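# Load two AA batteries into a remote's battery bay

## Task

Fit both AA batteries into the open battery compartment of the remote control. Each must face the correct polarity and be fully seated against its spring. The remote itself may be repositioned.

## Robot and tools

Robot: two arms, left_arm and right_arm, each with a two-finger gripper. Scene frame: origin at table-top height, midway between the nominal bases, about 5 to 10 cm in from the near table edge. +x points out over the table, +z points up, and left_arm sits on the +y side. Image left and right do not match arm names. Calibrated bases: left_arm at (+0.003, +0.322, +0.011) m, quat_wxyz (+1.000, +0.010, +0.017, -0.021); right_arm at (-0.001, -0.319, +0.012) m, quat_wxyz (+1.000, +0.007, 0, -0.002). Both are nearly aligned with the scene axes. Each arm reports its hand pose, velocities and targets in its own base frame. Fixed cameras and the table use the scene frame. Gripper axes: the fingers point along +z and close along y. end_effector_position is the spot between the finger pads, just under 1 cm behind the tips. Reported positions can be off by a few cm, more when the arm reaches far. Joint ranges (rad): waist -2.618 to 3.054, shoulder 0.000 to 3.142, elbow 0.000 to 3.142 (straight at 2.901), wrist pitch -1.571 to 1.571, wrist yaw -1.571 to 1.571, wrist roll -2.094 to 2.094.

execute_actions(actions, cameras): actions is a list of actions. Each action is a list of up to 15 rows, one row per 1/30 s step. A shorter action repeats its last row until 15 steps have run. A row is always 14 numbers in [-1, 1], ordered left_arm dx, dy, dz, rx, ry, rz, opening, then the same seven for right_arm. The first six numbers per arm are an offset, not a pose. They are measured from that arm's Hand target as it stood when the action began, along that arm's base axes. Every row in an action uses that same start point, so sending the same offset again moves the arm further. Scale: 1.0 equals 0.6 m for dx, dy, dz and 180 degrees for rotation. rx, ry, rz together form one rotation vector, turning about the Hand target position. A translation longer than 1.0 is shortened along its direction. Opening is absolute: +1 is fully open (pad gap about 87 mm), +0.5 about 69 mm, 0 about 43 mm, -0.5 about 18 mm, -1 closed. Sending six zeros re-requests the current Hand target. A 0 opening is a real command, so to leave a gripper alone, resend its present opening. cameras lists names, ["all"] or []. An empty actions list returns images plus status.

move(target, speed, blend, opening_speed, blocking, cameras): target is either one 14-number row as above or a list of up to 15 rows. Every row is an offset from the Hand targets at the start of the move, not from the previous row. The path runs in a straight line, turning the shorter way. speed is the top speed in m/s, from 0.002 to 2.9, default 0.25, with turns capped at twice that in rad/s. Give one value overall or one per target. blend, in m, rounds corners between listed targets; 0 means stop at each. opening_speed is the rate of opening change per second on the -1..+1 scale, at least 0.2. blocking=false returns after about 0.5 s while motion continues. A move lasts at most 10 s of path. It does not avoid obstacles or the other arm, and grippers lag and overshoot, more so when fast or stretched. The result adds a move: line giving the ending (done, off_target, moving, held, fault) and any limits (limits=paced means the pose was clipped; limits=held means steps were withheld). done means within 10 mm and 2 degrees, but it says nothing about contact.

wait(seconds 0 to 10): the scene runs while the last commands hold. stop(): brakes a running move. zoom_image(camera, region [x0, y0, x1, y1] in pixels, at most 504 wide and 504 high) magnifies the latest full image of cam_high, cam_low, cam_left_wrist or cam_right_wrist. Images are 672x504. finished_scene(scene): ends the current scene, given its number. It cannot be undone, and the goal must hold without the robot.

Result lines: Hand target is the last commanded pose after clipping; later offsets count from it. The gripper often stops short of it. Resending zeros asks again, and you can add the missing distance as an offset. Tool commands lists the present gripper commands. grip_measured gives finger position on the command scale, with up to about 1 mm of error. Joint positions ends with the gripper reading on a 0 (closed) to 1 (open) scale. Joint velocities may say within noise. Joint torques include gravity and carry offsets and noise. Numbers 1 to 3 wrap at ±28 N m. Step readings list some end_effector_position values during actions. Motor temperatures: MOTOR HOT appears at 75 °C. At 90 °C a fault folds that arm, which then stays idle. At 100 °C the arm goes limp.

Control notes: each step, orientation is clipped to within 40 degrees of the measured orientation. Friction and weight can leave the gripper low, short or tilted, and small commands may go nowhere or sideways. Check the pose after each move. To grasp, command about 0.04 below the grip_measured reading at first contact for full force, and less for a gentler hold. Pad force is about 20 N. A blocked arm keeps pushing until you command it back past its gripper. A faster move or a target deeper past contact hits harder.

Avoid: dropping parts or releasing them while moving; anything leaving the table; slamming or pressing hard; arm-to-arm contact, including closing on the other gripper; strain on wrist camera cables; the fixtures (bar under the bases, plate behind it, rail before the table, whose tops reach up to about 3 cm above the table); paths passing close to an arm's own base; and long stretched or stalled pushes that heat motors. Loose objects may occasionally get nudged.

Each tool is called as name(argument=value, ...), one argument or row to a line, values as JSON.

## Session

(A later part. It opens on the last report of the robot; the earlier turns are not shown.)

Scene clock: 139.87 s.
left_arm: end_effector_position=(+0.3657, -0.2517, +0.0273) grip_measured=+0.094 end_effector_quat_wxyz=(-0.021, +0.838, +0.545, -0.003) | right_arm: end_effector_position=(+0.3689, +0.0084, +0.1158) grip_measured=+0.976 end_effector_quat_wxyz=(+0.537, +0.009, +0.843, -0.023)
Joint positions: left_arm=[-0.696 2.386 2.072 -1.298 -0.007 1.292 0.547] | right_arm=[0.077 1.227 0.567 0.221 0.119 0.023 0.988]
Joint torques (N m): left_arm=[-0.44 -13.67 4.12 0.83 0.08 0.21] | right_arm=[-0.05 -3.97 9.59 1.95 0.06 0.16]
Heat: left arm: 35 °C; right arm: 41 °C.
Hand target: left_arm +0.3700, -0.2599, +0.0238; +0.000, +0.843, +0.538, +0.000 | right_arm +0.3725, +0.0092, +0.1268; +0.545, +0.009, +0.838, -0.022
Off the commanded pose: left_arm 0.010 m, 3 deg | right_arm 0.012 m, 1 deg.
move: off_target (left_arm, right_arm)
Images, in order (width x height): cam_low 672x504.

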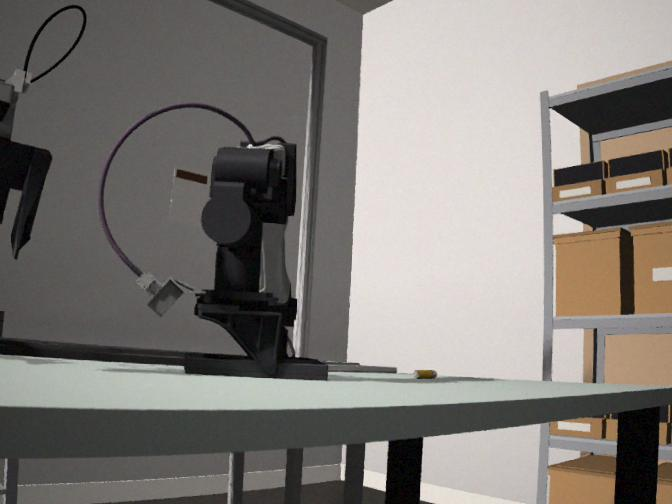

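move(
  target=[0,0,-0.014,0,0,0,0.0,0,0,0,0,0,0,1],
  speed=0.05,
)

move(
  target=[
    [0,0,0,0,0,0,0.5,0,0,0,0,0,0,1],
    [0,0,0.23,0,0,0,0.5,0,0,0,0,0,0,1],
  ],
  speed=0.15,
  opening_speed=0.3,
  cameras=["cam_high","cam_left_wrist","cam_low"],
)

Scene clock: 141.03 s.
left_arm: end_effector_position=(+0.3665, -0.2509, +0.0265) grip_measured=+0.094 end_effector_quat_wxyz=(-0.018, +0.838, +0.545, +0.002) | right_arm: end_effector_position=(+0.3689, +0.0084, +0.1158) grip_measured=+0.976 end_effector_quat_wxyz=(+0.537, +0.009, +0.843, -0.023)
Joint positions: left_arm=[-0.696 2.376 2.05 -1.278 -0.015 1.292 0.547] | right_arm=[0.077 1.227 0.567 0.221 0.119 0.023 0.988]
Joint torques (N m): left_arm=[-0.5 -12.23 3.62 0.92 0.18 0.19] | right_arm=[0.08 -4.01 9.58 1.95 0.03 0.13]
Heat: left arm: 36 °C; right arm: 41 °C.
Hand target: left_arm +0.3699, -0.2600, +0.0155; +0.000, +0.843, +0.537, +0.000 | right_arm +0.3725, +0.0092, +0.1268; +0.545, +0.009, +0.838, -0.022
Off the commanded pose: left_arm 0.015 m, 2 deg | right_arm 0.012 m, 1 deg.
move: off_target (left_arm, right_arm)

Scene clock: 144.33 s.
left_arm: end_effector_position=(+0.3721, -0.2579, +0.1309) grip_measured=+0.500 end_effector_quat_wxyz=(+0.036, +0.840, +0.541, +0.017) | right_arm: end_effector_position=(+0.3689, +0.0084, +0.1158) grip_measured=+0.976 end_effector_quat_wxyz=(+0.537, +0.009, +0.843, -0.023)
Joint positions: left_arm=[-0.699 2.328 2.388 -1.552 -0.011 1.3 0.75] | right_arm=[0.077 1.227 0.567 0.221 0.119 0.023 0.988]
Joint torques (N m): left_arm=[-0.49 -15.57 9.11 0.24 -0.02 0.19] | right_arm=[-0.02 -4.15 9.58 1.97 0.03 0.13]
Heat: left arm: 37 °C; right arm: 41 °C.
Hand target: left_arm +0.3700, -0.2599, +0.1533; +0.000, +0.843, +0.537, +0.000 | right_arm +0.3725, +0.0092, +0.1268; +0.545, +0.009, +0.838, -0.022
Off the commanded pose: left_arm 0.023 m, 5 deg | right_arm 0.012 m, 1 deg.
joint sent to its limit (left arm) — joint 4 (wrist pitch), lower limit. The joint targets are off in orientation, not in position.
move: off_target (left_arm, right_arm)
camera_calibration:
cam_left_wrist: T_world_to_cam=[[-0.906363, 0.413144, -0.0884165, 0.454005], [0.2093, 0.620845, 0.755476, 0.00515533], [0.367014, 0.66623, -0.649183, 0.267964], [0, 0, 0, 1]] pos_world=[0.312068, -0.369296, 0.210205]
Images, in order (width x height): cam_high 672x504, cam_low 672x504, cam_left_wrist 672x504.

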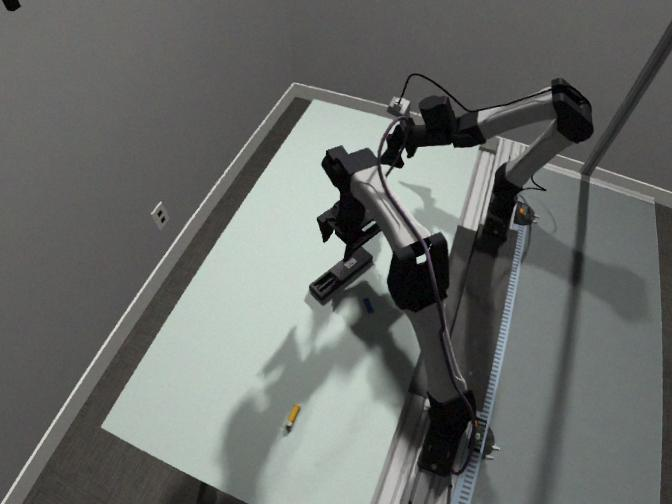

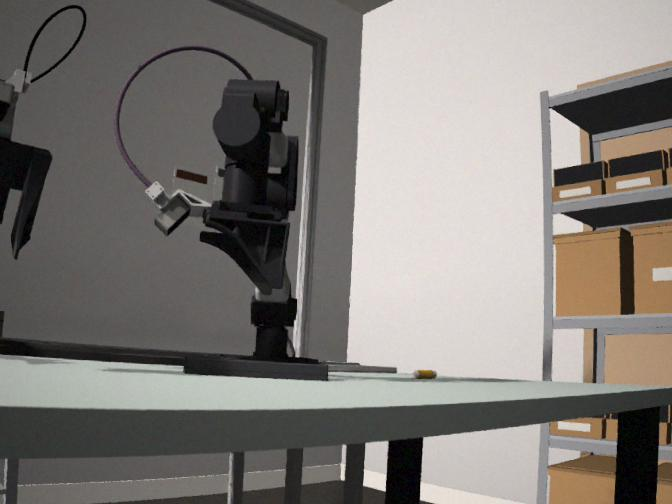

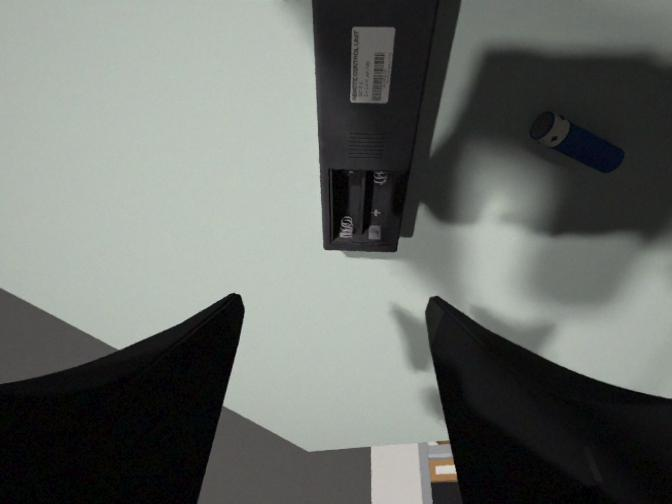

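move(
  target=[
    [-0.1,0.4,-0.0,0,0,0.667,0.2,0,0,0,0,0,0,1],
  ],
  speed=0.35,
)

move(
  target=[0.0,0.2333,-0.03,0,0,0.472,0,-0.134,0.388,0.03,0.2198,0.316,-0.3124,0],
  speed=0.3,
  cameras=["all"],
)

Scene clock: 149.90 s.
left_arm: end_effector_position=(+0.3123, -0.0189, +0.1454) grip_measured=+0.200 end_effector_quat_wxyz=(-0.015, -0.037, +0.999, +0.004) | right_arm: end_effector_position=(+0.3689, +0.0084, +0.1158) grip_measured=+0.976 end_effector_quat_wxyz=(+0.537, +0.009, +0.843, -0.023)
Joint positions: left_arm=[-0.047 1.926 1.815 -1.49 -0.006 -0.121 0.6] | right_arm=[0.077 1.227 0.567 0.221 0.119 0.023 0.988]
Joint torques (N m): left_arm=[0.23 -12.88 5.42 0.39 0.01 -0.05] | right_arm=[0.01 -4.03 9.77 1.95 0.07 0.15]
Motor temperatures (°C): left_arm=[20 39 27 21 20 22 23] | right_arm=[19 23 42 35 22 22 20]
Heat: left arm: 39 °C; right arm: 42 °C.
Hand target: left_arm +0.3100, -0.0200, +0.1535; +0.000, -0.044, +0.999, -0.001 | right_arm +0.3725, +0.0092, +0.1268; +0.545, +0.009, +0.838, -0.022
Off the commanded pose: left_arm 0.008 m, 2 deg | right_arm 0.012 m, 1 deg.
move: off_target (right_arm)

Scene clock: 153.30 s.
left_arm: end_effector_position=(+0.3104, +0.1190, +0.1284) grip_measured=+0.000 end_effector_quat_wxyz=(+0.014, +0.700, -0.714, -0.006) | right_arm: end_effector_position=(+0.2919, +0.2354, +0.1481) grip_measured=+0.000 end_effector_quat_wxyz=(+0.008, +0.535, +0.845, +0.004)
Joint positions: left_arm=[0.475 1.903 1.719 -1.418 -0.003 -1.076 0.5] | right_arm=[0.574 1.936 1.847 -1.466 0.011 1.702 0.5]
Joint torques (N m): left_arm=[0.47 -12.37 5.27 0.43 -0.12 -0.07] | right_arm=[0.79 -5.71 8.21 0.15 -0.01 0.33]
Heat: left arm: 39 °C; right arm: 41 °C.
Hand target: left_arm +0.3100, +0.1200, +0.1354; +0.000, +0.707, -0.707, +0.000 | right_arm +0.2921, +0.2421, +0.1449; +0.000, +0.537, +0.843, +0.000
Off the commanded pose: left_arm 0.007 m, 2 deg | right_arm 0.007 m, 1 deg.
move: done
camera_calibration:
cam_left_wrist: T_world_to_cam=[[0.999051, -0.0209495, -0.0381763, -0.304038], [0.0162144, -0.634679, 0.772606, -0.00688623], [-0.0404154, -0.772492, -0.633737, 0.333639], [0, 0, 0, 1]] pos_world=[0.317345, 0.246994, 0.205153]
cam_right_wrist: T_world_to_cam=[[-0.897079, -0.440949, -0.0285132, 0.368464], [-0.304722, 0.570624, 0.762583, -0.136828], [-0.31999, 0.692786, -0.646262, 0.164868], [0, 0, 0, 1]] pos_world=[0.341603, 0.126333, 0.221396]

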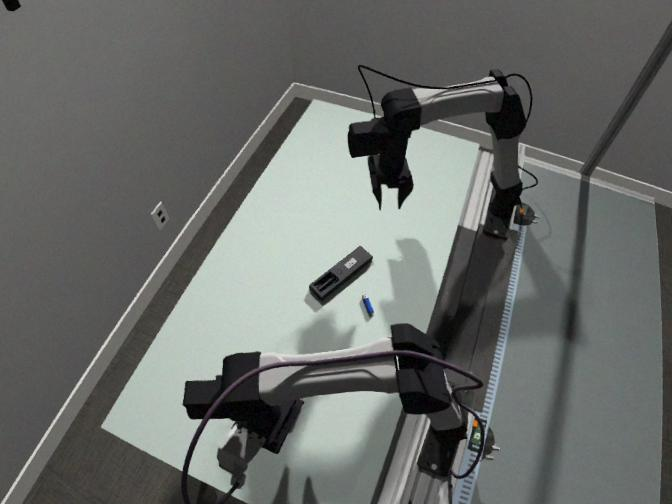

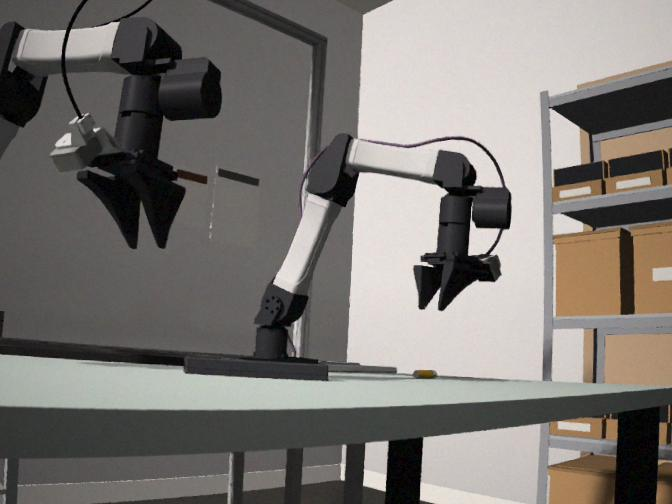

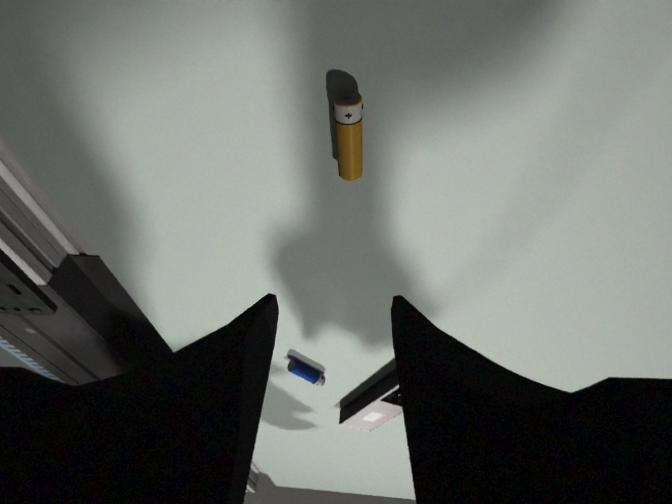

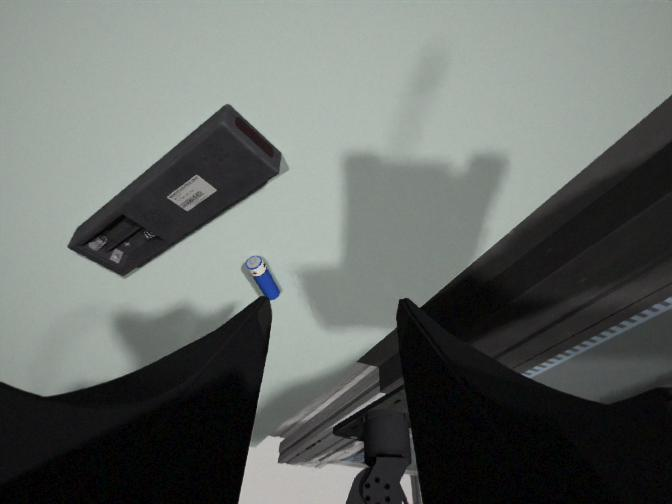

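move(
  target=[
    [0.006,0.0,-0.15,0,0,0.015,-0.1,0.0233,0.03,-0.15,0,0,0,-1],
    [0.006,0.0,-0.205,0,0,0.015,-0.1,0.0233,0.03,-0.19,0,0,0,-1],
  ],
  speed=0.12,
  cameras=["cam_left_wrist","cam_right_wrist","cam_low"],
)

Scene clock: 158.93 s.
left_arm: end_effector_position=(+0.3133, +0.1195, +0.0152) grip_measured=-0.100 end_effector_quat_wxyz=(+0.000, +0.717, -0.697, -0.001) | right_arm: end_effector_position=(+0.3108, +0.2559, +0.0425) grip_measured=-1.000 end_effector_quat_wxyz=(+0.009, +0.536, +0.844, +0.009)
Joint positions: left_arm=[0.475 1.948 1.326 -0.949 -0.003 -1.125 0.45] | right_arm=[0.591 2.053 1.592 -1.086 0.01 1.721 0]
Joint torques (N m): left_arm=[0.34 -8.88 5.29 0.53 -0.1 -0.07] | right_arm=[0.94 -6.78 5.37 0.35 -0.05 0.28]
Heat: left arm: 39 °C; right arm: 40 °C.
Hand target: left_arm +0.3136, +0.1201, +0.0123; -0.001, +0.724, -0.690, +0.000 | right_arm +0.3061, +0.2600, +0.0309; +0.000, +0.537, +0.843, +0.000
Off the commanded pose: left_arm 0.003 m, 1 deg | right_arm 0.013 m, 1 deg.
move: off_target (right_arm)
camera_calibration:
cam_left_wrist: T_world_to_cam=[[0.999524, 0.0285996, -0.0115947, -0.3177], [0.0273105, -0.644788, 0.763873, 0.078681], [0.0143703, -0.763826, -0.645262, 0.244337], [0, 0, 0, 1]] pos_world=[0.311888, 0.246449, 0.0938754]
cam_right_wrist: T_world_to_cam=[[-0.897528, -0.43938, -0.0372556, 0.391515], [-0.30896, 0.56633, 0.764077, -0.0598383], [-0.314621, 0.697292, -0.644048, 0.0855594], [0, 0, 0, 1]] pos_world=[0.359827, 0.146252, 0.115412]
Images, in order (width x height): cam_low 672x504, cam_left_wrist 672x504, cam_right_wrist 672x504.

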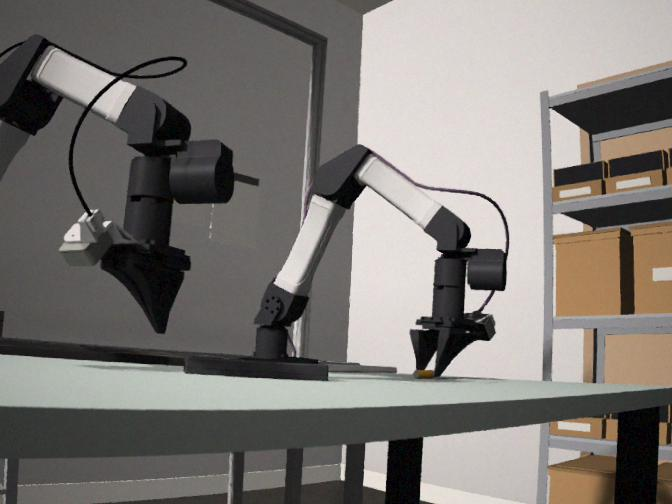

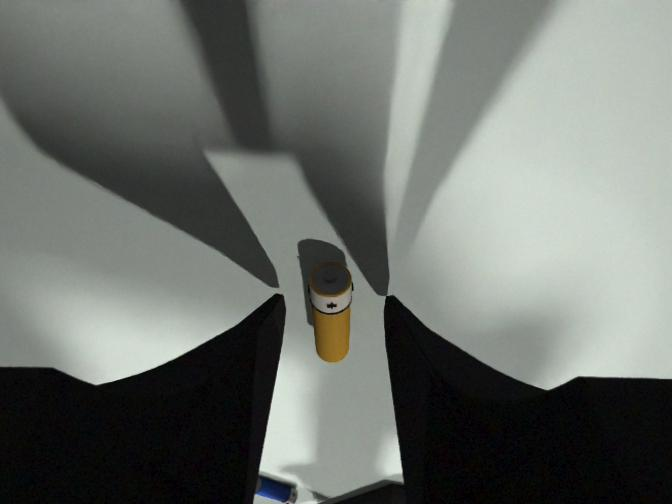

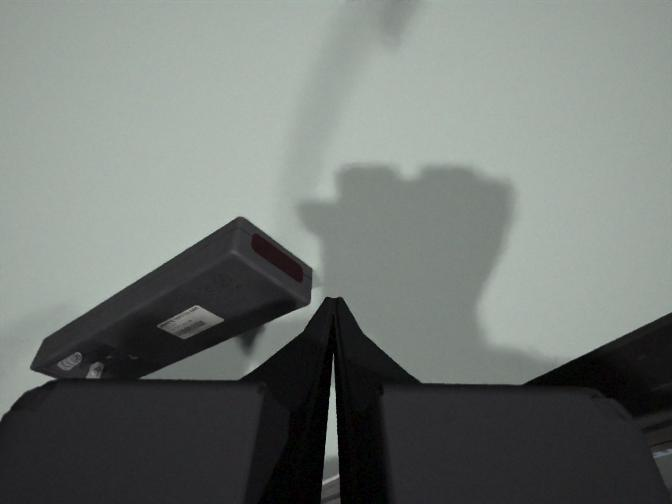

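move(
  target=[
    [0.0,0.0,0,0,0,0,-0.63,0,0,-0.045,0,0,0,-1],
    [0.0,0.0,0.17,0,0,0,-0.63,0,0,-0.045,0,0,0,-1],
  ],
  speed=0.1,
  opening_speed=0.4,
  cameras=["cam_left_wrist","cam_right_wrist","cam_low"],
)

zoom_image(
  camera="cam_low",
  region=[90, 300, 350, 400],
)

Scene clock: 163.83 s.
left_arm: end_effector_position=(+0.3097, +0.1176, +0.0974) grip_measured=-0.579 end_effector_quat_wxyz=(+0.018, +0.717, -0.696, -0.008) | right_arm: end_effector_position=(+0.3119, +0.2566, +0.0163) grip_measured=-1.000 end_effector_quat_wxyz=(+0.010, +0.536, +0.844, +0.010)
Joint positions: left_arm=[0.475 1.9 1.591 -1.302 -0.003 -1.125 0.21] | right_arm=[0.591 2.082 1.529 -0.991 0.01 1.721 0]
Joint torques (N m): left_arm=[0.35 -11.97 9.76 0.01 -0.07 -0.07] | right_arm=[1.01 -6.83 5.26 0.38 -0.02 0.31]
Heat: left arm: 38 °C; right arm: 39 °C.
Hand target: left_arm +0.3136, +0.1201, +0.1143; -0.001, +0.724, -0.690, +0.000 | right_arm +0.3061, +0.2600, +0.0040; +0.000, +0.537, +0.843, +0.000
Off the commanded pose: left_arm 0.018 m, 3 deg | right_arm 0.014 m, 2 deg.
move: off_target (left_arm, right_arm)
camera_calibration:
cam_left_wrist: T_world_to_cam=[[0.998522, 0.0284802, -0.0462954, -0.309363], [0.0538768, -0.631251, 0.773705, 0.00402359], [-0.0071887, -0.775056, -0.631852, 0.302737], [0, 0, 0, 1]] pos_world=[0.310865, 0.245989, 0.17385]
cam_right_wrist: T_world_to_cam=[[-0.897437, -0.439369, -0.0395113, 0.391913], [-0.310434, 0.565358, 0.7642, -0.0391689], [-0.313428, 0.698087, -0.643768, 0.067876], [0, 0, 0, 1]] pos_world=[0.360832, 0.146956, 0.0891143]
Images, in order (width x height): cam_low 672x504, cam_left_wrist 672x504, cam_right_wrist 672x504.

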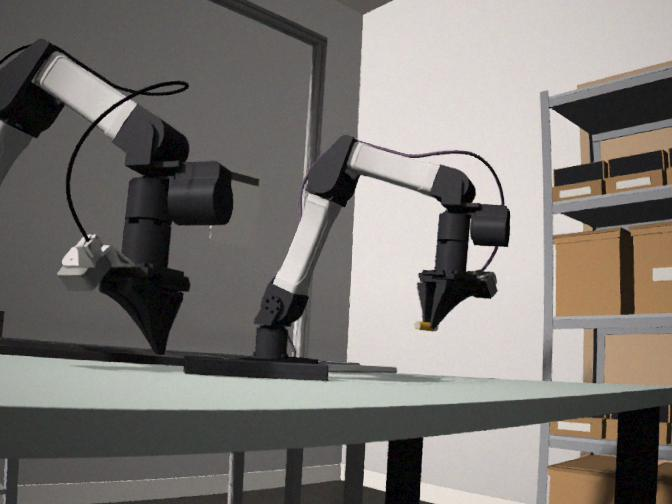

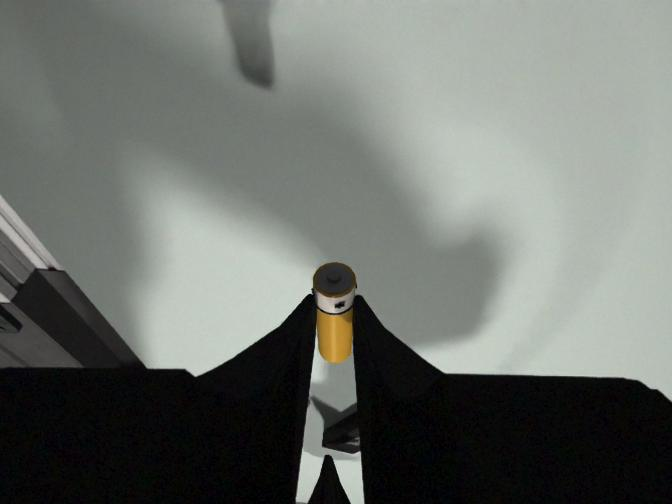

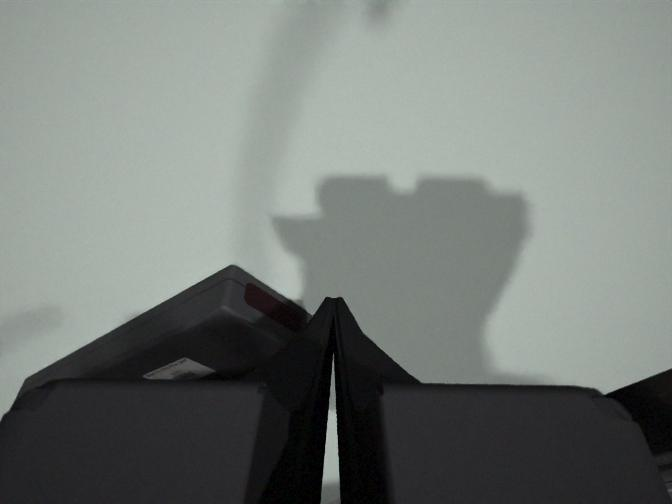

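Scaled by 1.938 from the camera's 672x504 image, which has a finer 960x720 frame.

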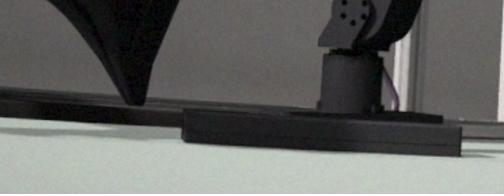

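move(
  target=[
    [0.0,0.0,0,0,0,0,-0.63,0,0,-0.024,0,0,0,-1],
    [0.0,0.0,0,0,0,0,-0.63,0.015,0.04,-0.024,0,0,0,-1],
  ],
  speed=0.06,
  cameras=["cam_high","cam_right_wrist","cam_low"],
)

zoom_image(
  camera="cam_low",
  region=[90, 300, 350, 400],
)

zoom_image(
  camera="cam_high",
  region=[290, 150, 450, 310],
)

Scene clock: 166.23 s.
left_arm: end_effector_position=(+0.3095, +0.1175, +0.0974) grip_measured=-0.579 end_effector_quat_wxyz=(+0.019, +0.717, -0.696, -0.008) | right_arm: end_effector_position=(+0.3165, +0.2786, -0.0041) grip_measured=-1.000 end_effector_quat_wxyz=(+0.007, +0.535, +0.845, +0.007)
Joint positions: left_arm=[0.475 1.9 1.591 -1.302 -0.003 -1.125 0.21] | right_arm=[0.628 2.175 1.591 -0.967 0.009 1.756 0]
Joint torques (N m): left_arm=[0.17 -11.92 9.78 0.07 -0.08 -0.06] | right_arm=[0.75 -6.97 8.02 0.17 -0.03 0.3]
Heat: left arm: 39 °C; right arm: 38 °C.
Hand target: left_arm +0.3135, +0.1201, +0.1143; +0.000, +0.724, -0.690, +0.000 | right_arm +0.3151, +0.2841, -0.0104; +0.000, +0.537, +0.843, +0.000
Off the commanded pose: left_arm 0.018 m, 3 deg | right_arm 0.008 m, 1 deg.
move: off_target (left_arm)
camera_calibration:
cam_right_wrist: T_world_to_cam=[[-0.896817, -0.441216, -0.0323614, 0.405275], [-0.306221, 0.566302, 0.7652, -0.0362279], [-0.319292, 0.696155, -0.642978, 0.0433534], [0, 0, 0, 1]] pos_world=[0.366206, 0.169149, 0.0687122]
Images, in order (width x height): cam_high 672x504, cam_low 672x504, cam_right_wrist 672x504.

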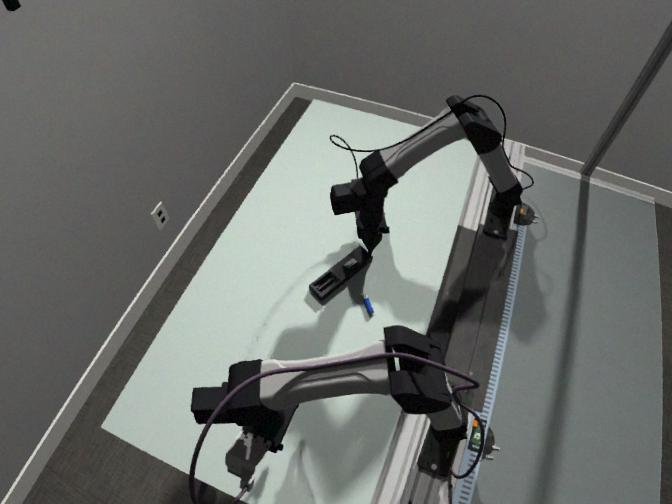

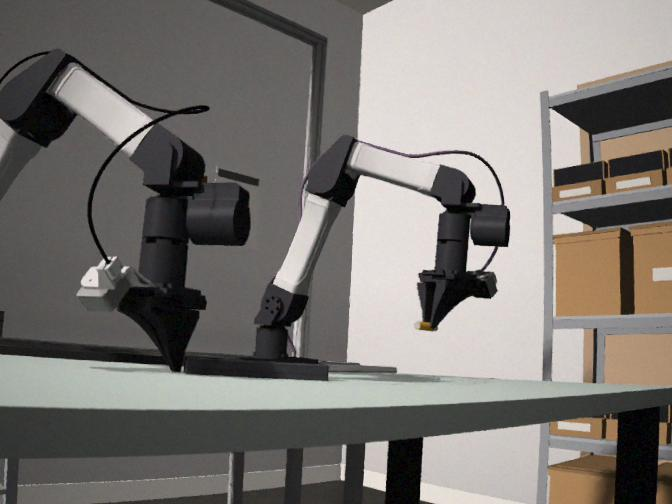

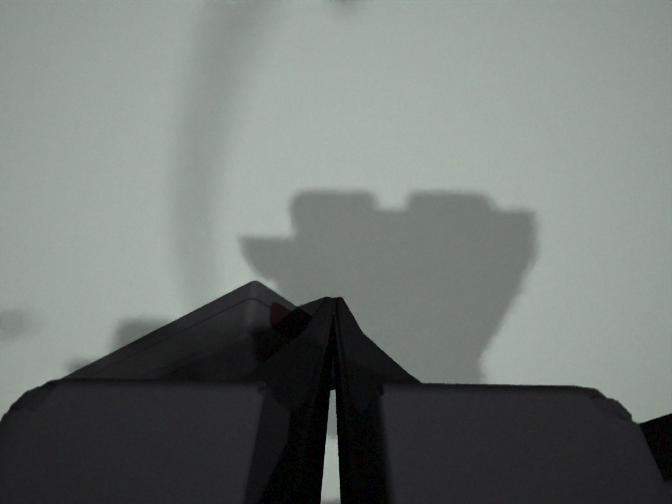

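Scaled by 1.938 from the camera's 672x504 image, which has a finer 960x720 frame.

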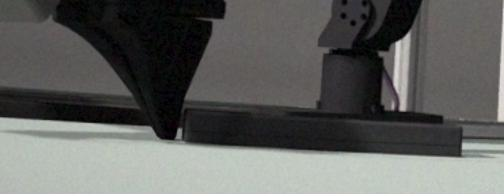

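Scaled by 3.150 from the camera's 672x504 image, which has a finer 960x720 frame.

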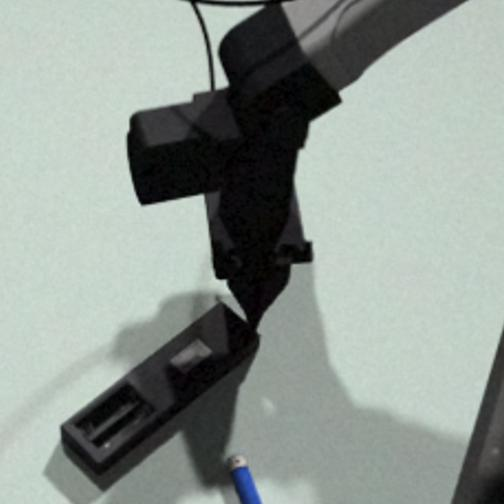

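move(
  target=[0.0,0.0,0,0,0,0,-0.63,0.005,0.012,0.0,0,0,0,-1],
  speed=0.05,
  cameras=["cam_high","cam_right_wrist","cam_low"],
)

zoom_image(
  camera="cam_low",
  region=[90, 300, 350, 400],
)

zoom_image(
  camera="cam_right_wrist",
  region=[180, 230, 430, 400],
)

Scene clock: 167.90 s.
left_arm: end_effector_position=(+0.3095, +0.1175, +0.0974) grip_measured=-0.579 end_effector_quat_wxyz=(+0.019, +0.717, -0.696, -0.008) | right_arm: end_effector_position=(+0.3195, +0.2849, -0.0040) grip_measured=-1.000 end_effector_quat_wxyz=(+0.007, +0.535, +0.845, +0.006)
Joint positions: left_arm=[0.475 1.9 1.591 -1.302 -0.003 -1.125 0.21] | right_arm=[0.636 2.2 1.632 -0.987 0.009 1.765 0]
Joint torques (N m): left_arm=[0.29 -11.84 9.78 0.04 -0.08 -0.07] | right_arm=[0.96 -7.23 8.06 0.11 -0.01 0.34]
Heat: left arm: 39 °C; right arm: 38 °C.
Hand target: left_arm +0.3135, +0.1201, +0.1143; +0.000, +0.724, -0.690, +0.000 | right_arm +0.3180, +0.2913, -0.0104; +0.000, +0.537, +0.843, +0.000
Off the commanded pose: left_arm 0.018 m, 3 deg | right_arm 0.009 m, 1 deg.
move: off_target (left_arm)
camera_calibration:
cam_right_wrist: T_world_to_cam=[[-0.897211, -0.440597, -0.0297664, 0.410645], [-0.304122, 0.567614, 0.765065, -0.0400026], [-0.32019, 0.695478, -0.643265, 0.0403895], [0, 0, 0, 1]] pos_world=[0.369202, 0.175545, 0.0688091]
Images, in order (width x height): cam_high 672x504, cam_low 672x504, cam_right_wrist 672x504.

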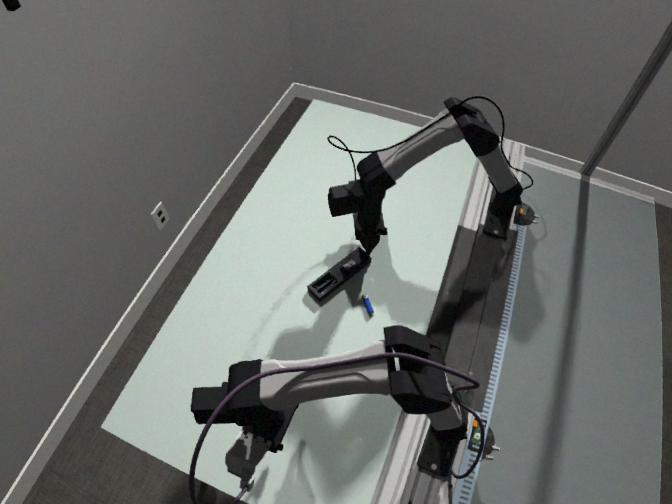

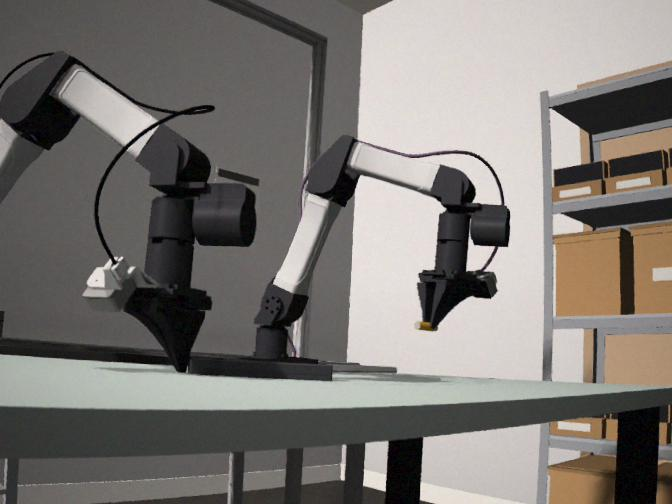

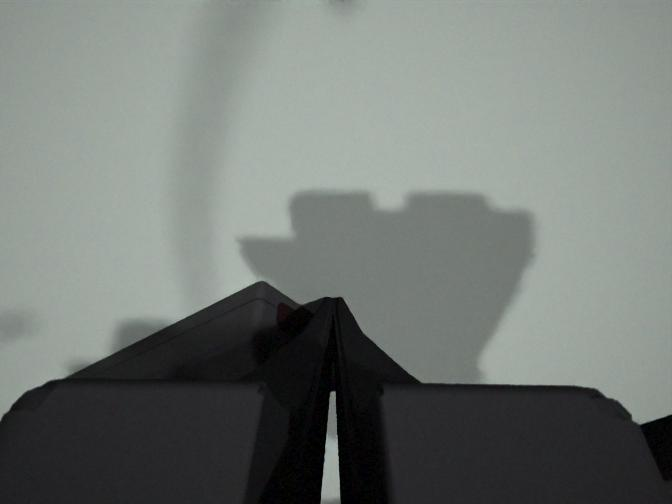

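Scaled by 1.938 from the camera's 672x504 image, which has a finer 960x720 frame.

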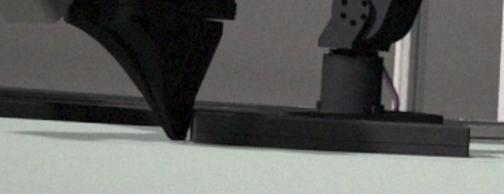

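Scaled by 2.016 from the camera's 672x504 image, which has a finer 960x720 frame.

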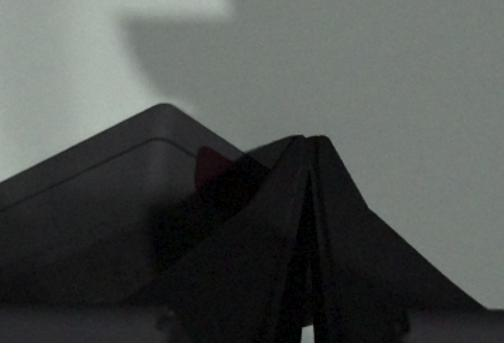

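move(
  target=[0.1275,-0.495,0.04,0,0,-0.149,-0.63,0,0,0,0,0,0,-1],
  speed=0.25,
  cameras=["cam_high","cam_left_wrist","cam_low"],
)

zoom_image(
  camera="cam_left_wrist",
  region=[230, 240, 440, 504],
)

Scene clock: 170.87 s.
left_arm: end_effector_position=(+0.3876, -0.1788, +0.1320) grip_measured=-0.579 end_effector_quat_wxyz=(+0.003, -0.536, +0.844, -0.006) | right_arm: end_effector_position=(+0.3195, +0.2849, -0.0040) grip_measured=-1.000 end_effector_quat_wxyz=(+0.007, +0.535, +0.845, +0.006)
Joint positions: left_arm=[-0.334 2.225 2.218 -1.551 0.002 -1.466 0.21] | right_arm=[0.636 2.2 1.632 -0.987 0.009 1.766 0]
Joint torques (N m): left_arm=[0.44 -11.07 9.87 0.1 -0.13 -0.05] | right_arm=[0.94 -7.19 7.92 0.19 0 0.3]
Heat: left arm: 40 °C; right arm: 38 °C.
Hand target: left_arm +0.3901, -0.1770, +0.1384; +0.001, -0.544, +0.839, +0.000 | right_arm +0.3181, +0.2913, -0.0104; +0.000, +0.537, +0.843, +0.001
Off the commanded pose: left_arm 0.007 m, 1 deg | right_arm 0.009 m, 1 deg.
joint sent to its limit (left arm) — joint 4 (wrist pitch), lower limit. The joint targets still meet the commanded pose.
move: done
camera_calibration:
cam_left_wrist: T_world_to_cam=[[0.904821, -0.425778, 0.00343418, -0.428598], [-0.276303, -0.580998, 0.765571, -0.0760381], [-0.323968, -0.693653, -0.643343, 0.234217], [0, 0, 0, 1]] pos_world=[0.442673, -0.0642001, 0.210366]
Images, in order (width x height): cam_high 672x504, cam_low 672x504, cam_left_wrist 672x504.

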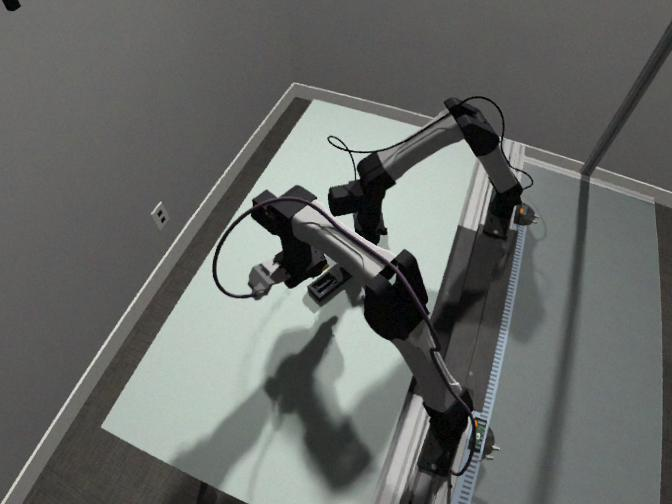

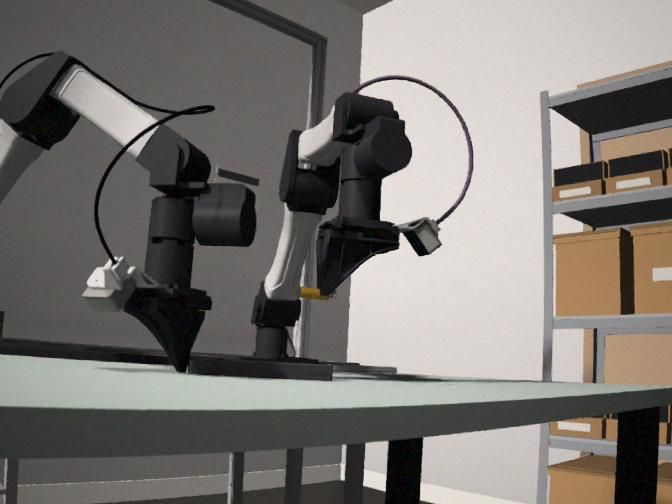

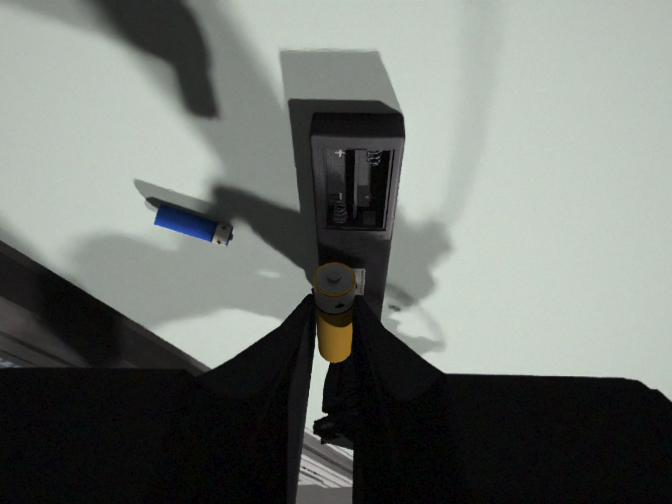

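Scaled by 1.909 from the camera's 672x504 image, which has a finer 960x720 frame.

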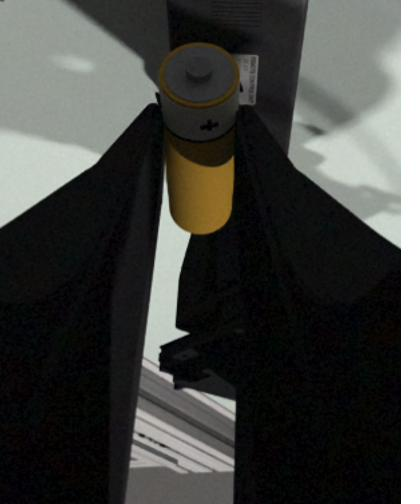

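move(
  target=[0.0007,-0.0175,-0.108,0.1016,-0.0452,0.0105,-0.63,0,0,0,0,0,0,-1],
  speed=0.12,
  cameras=["cam_left_wrist","cam_low"],
)

zoom_image(
  camera="cam_low",
  region=[160, 260, 360, 400],
)

Scene clock: 174.93 s.
left_arm: end_effector_position=(+0.3900, -0.1893, +0.0784) grip_measured=-0.579 end_effector_quat_wxyz=(+0.141, -0.545, +0.822, +0.088) | right_arm: end_effector_position=(+0.3195, +0.2849, -0.0040) grip_measured=-1.000 end_effector_quat_wxyz=(+0.007, +0.535, +0.845, +0.006)
Joint positions: left_arm=[-0.494 2.236 2.039 -1.397 -0.333 -1.669 0.21] | right_arm=[0.636 2.2 1.632 -0.987 0.009 1.766 0]
Joint torques (N m): left_arm=[-0.12 -11.1 5.42 0.33 -0.53 -0.08] | right_arm=[0.92 -7.12 8.17 0.14 -0.04 0.31]
Motor temperatures (°C): left_arm=[20 40 27 21 20 22 24] | right_arm=[19 25 38 30 22 22 20]
Heat: left arm: 40 °C; right arm: 38 °C.
Hand target: left_arm +0.3905, -0.1875, +0.0735; +0.146, -0.549, +0.817, +0.095 | right_arm +0.3181, +0.2913, -0.0104; +0.000, +0.537, +0.843, +0.001
Off the commanded pose: left_arm 0.005 m, 1 deg | right_arm 0.009 m, 1 deg.
move: done
camera_calibration:
cam_left_wrist: T_world_to_cam=[[0.921757, -0.387767, -0.000799977, -0.434181], [-0.332607, -0.791693, 0.512439, -0.0385214], [-0.19934, -0.472079, -0.858723, 0.20355], [0, 0, 0, 1]] pos_world=[0.427973, -0.102767, 0.194186]
Images, in order (width x height): cam_low 672x504, cam_left_wrist 672x504.

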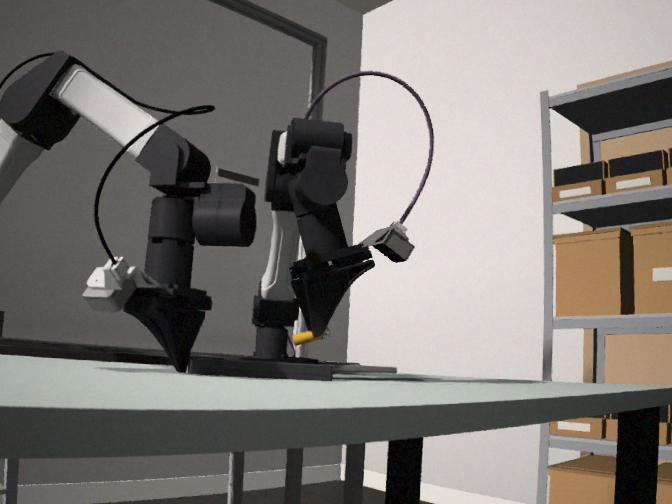

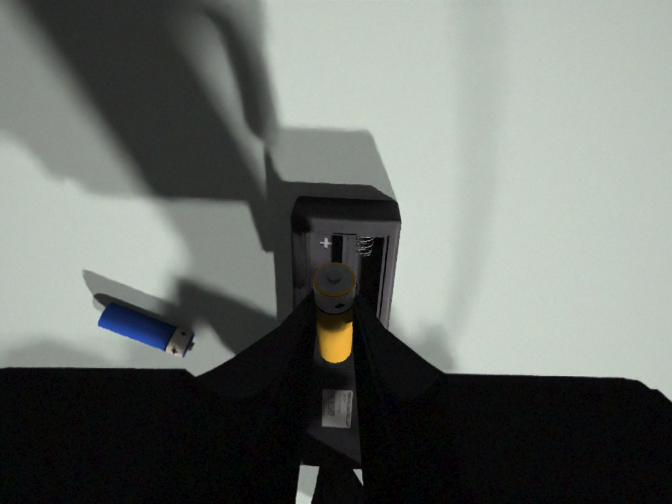

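Scaled by 2.520 from the camera's 672x504 image, which has a finer 960x720 frame.

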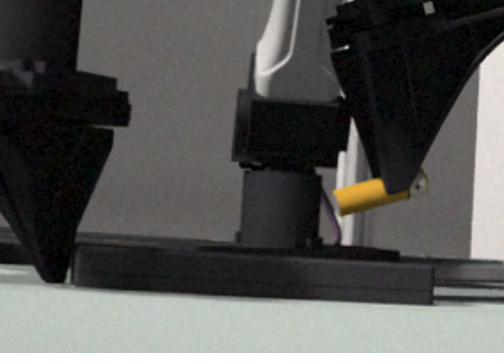

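move(
  target=[-0.0055,0.001,-0.024,0,0,-0.01,-0.63,0,0,0,0,0,0,-1],
  speed=0.08,
  cameras=["cam_left_wrist","cam_low"],
)

zoom_image(
  camera="cam_low",
  region=[160, 260, 360, 400],
)

zoom_image(
  camera="cam_left_wrist",
  region=[240, 180, 450, 440],
)

Scene clock: 177.70 s.
left_arm: end_effector_position=(+0.3879, -0.1878, +0.0560) grip_measured=-0.579 end_effector_quat_wxyz=(+0.139, -0.542, +0.823, +0.093) | right_arm: end_effector_position=(+0.3195, +0.2849, -0.0040) grip_measured=-1.000 end_effector_quat_wxyz=(+0.007, +0.535, +0.845, +0.006)
Joint positions: left_arm=[-0.494 2.236 1.95 -1.317 -0.335 -1.664 0.21] | right_arm=[0.636 2.2 1.632 -0.987 0.009 1.766 0]
Joint torques (N m): left_arm=[-0.46 -13.23 5.2 0.29 -0.55 0.19] | right_arm=[0.94 -7.08 8.17 0.19 -0.04 0.32]
Heat: left arm: 41 °C; right arm: 38 °C.
Hand target: left_arm +0.3872, -0.1869, +0.0592; +0.148, -0.536, +0.826, +0.092 | right_arm +0.3181, +0.2913, -0.0104; +0.000, +0.537, +0.843, +0.001
Off the commanded pose: left_arm 0.003 m, 1 deg | right_arm 0.009 m, 1 deg.
move: done
camera_calibration:
cam_left_wrist: T_world_to_cam=[[0.919848, -0.392113, -0.0112956, -0.431088], [-0.331993, -0.793505, 0.51003, -0.0269269], [-0.208952, -0.465399, -0.860083, 0.189549], [0, 0, 0, 1]] pos_world=[0.427202, -0.102186, 0.171892]
Images, in order (width x height): cam_low 672x504, cam_left_wrist 672x504.

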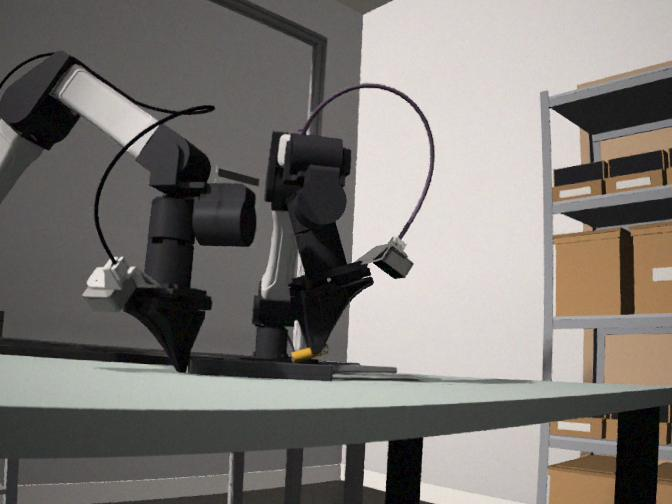

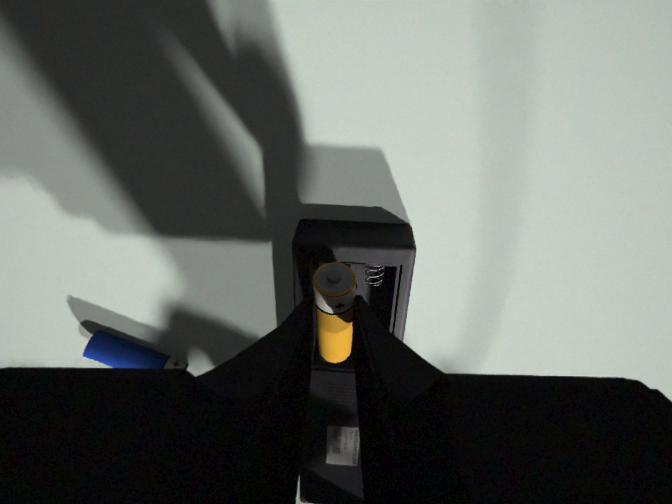

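Scaled by 2.520 from the camera's 672x504 image, which has a finer 960x720 frame.

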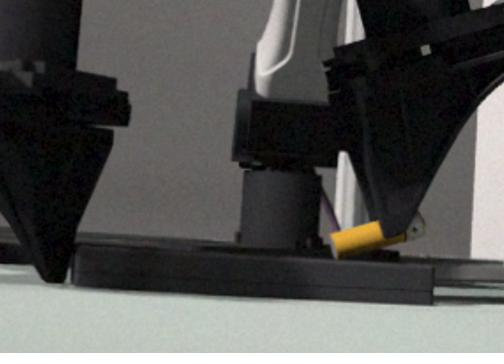

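Scaled by 1.938 from the camera's 672x504 image, which has a finer 960x720 frame.

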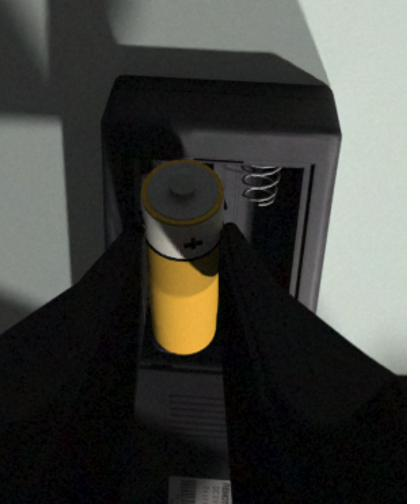

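move(
  target=[0.0,0.0,-0.027,0,0,-0.005,-0.63,0,0,0,0,0,0,-1],
  speed=0.06,
  cameras=["cam_left_wrist","cam_low"],
)

zoom_image(
  camera="cam_low",
  region=[160, 260, 360, 400],
)

zoom_image(
  camera="cam_left_wrist",
  region=[240, 180, 450, 440],
)

Scene clock: 179.20 s.
left_arm: end_effector_position=(+0.3856, -0.1868, +0.0435) grip_measured=-0.579 end_effector_quat_wxyz=(+0.139, -0.534, +0.829, +0.096) | right_arm: end_effector_position=(+0.3195, +0.2849, -0.0040) grip_measured=-1.000 end_effector_quat_wxyz=(+0.007, +0.535, +0.845, +0.006)
Joint positions: left_arm=[-0.496 2.236 1.9 -1.27 -0.338 -1.646 0.21] | right_arm=[0.636 2.2 1.632 -0.987 0.009 1.766 0]
Joint torques (N m): left_arm=[-0.31 -12.92 4.29 0.54 -0.51 0.13] | right_arm=[0.92 -7.16 8.18 0.19 -0.01 0.32]
Heat: left arm: 41 °C; right arm: 38 °C.
Hand target: left_arm +0.3871, -0.1869, +0.0429; +0.148, -0.530, +0.830, +0.091 | right_arm +0.3181, +0.2913, -0.0104; +0.000, +0.537, +0.843, +0.001
Off the commanded pose: left_arm 0.002 m, 1 deg | right_arm 0.009 m, 1 deg.
move: done
camera_calibration:
cam_left_wrist: T_world_to_cam=[[0.912017, -0.409636, -0.0205501, -0.428616], [-0.343651, -0.790538, 0.506906, -0.0154993], [-0.223893, -0.455245, -0.861756, 0.186536], [0, 0, 0, 1]] pos_world=[0.427343, -0.10291, 0.159798]
Images, in order (width x height): cam_low 672x504, cam_left_wrist 672x504.

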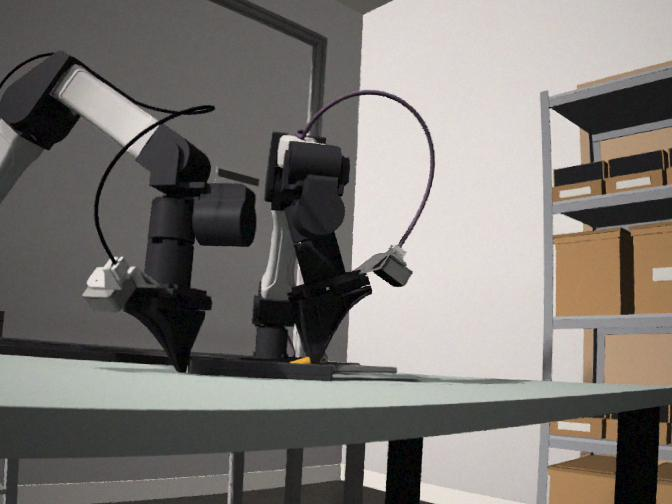

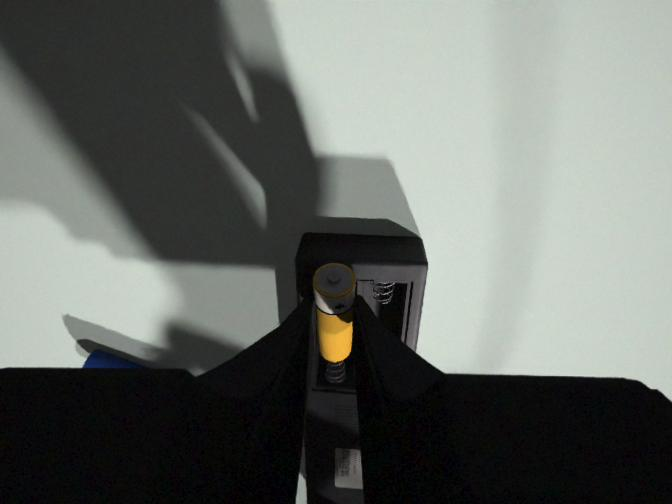

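Scaled by 2.520 from the camera's 672x504 image, which has a finer 960x720 frame.

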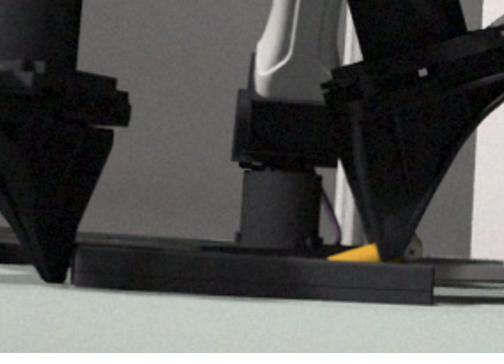

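Scaled by 1.938 from the camera's 672x504 image, which has a finer 960x720 frame.

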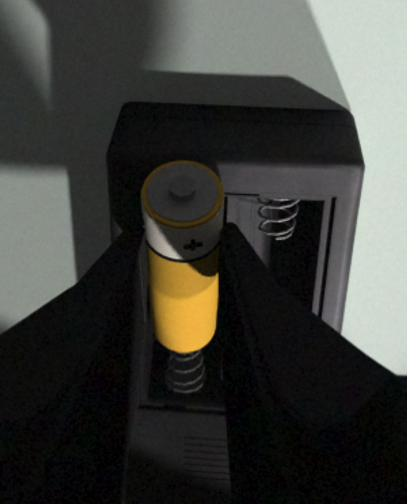

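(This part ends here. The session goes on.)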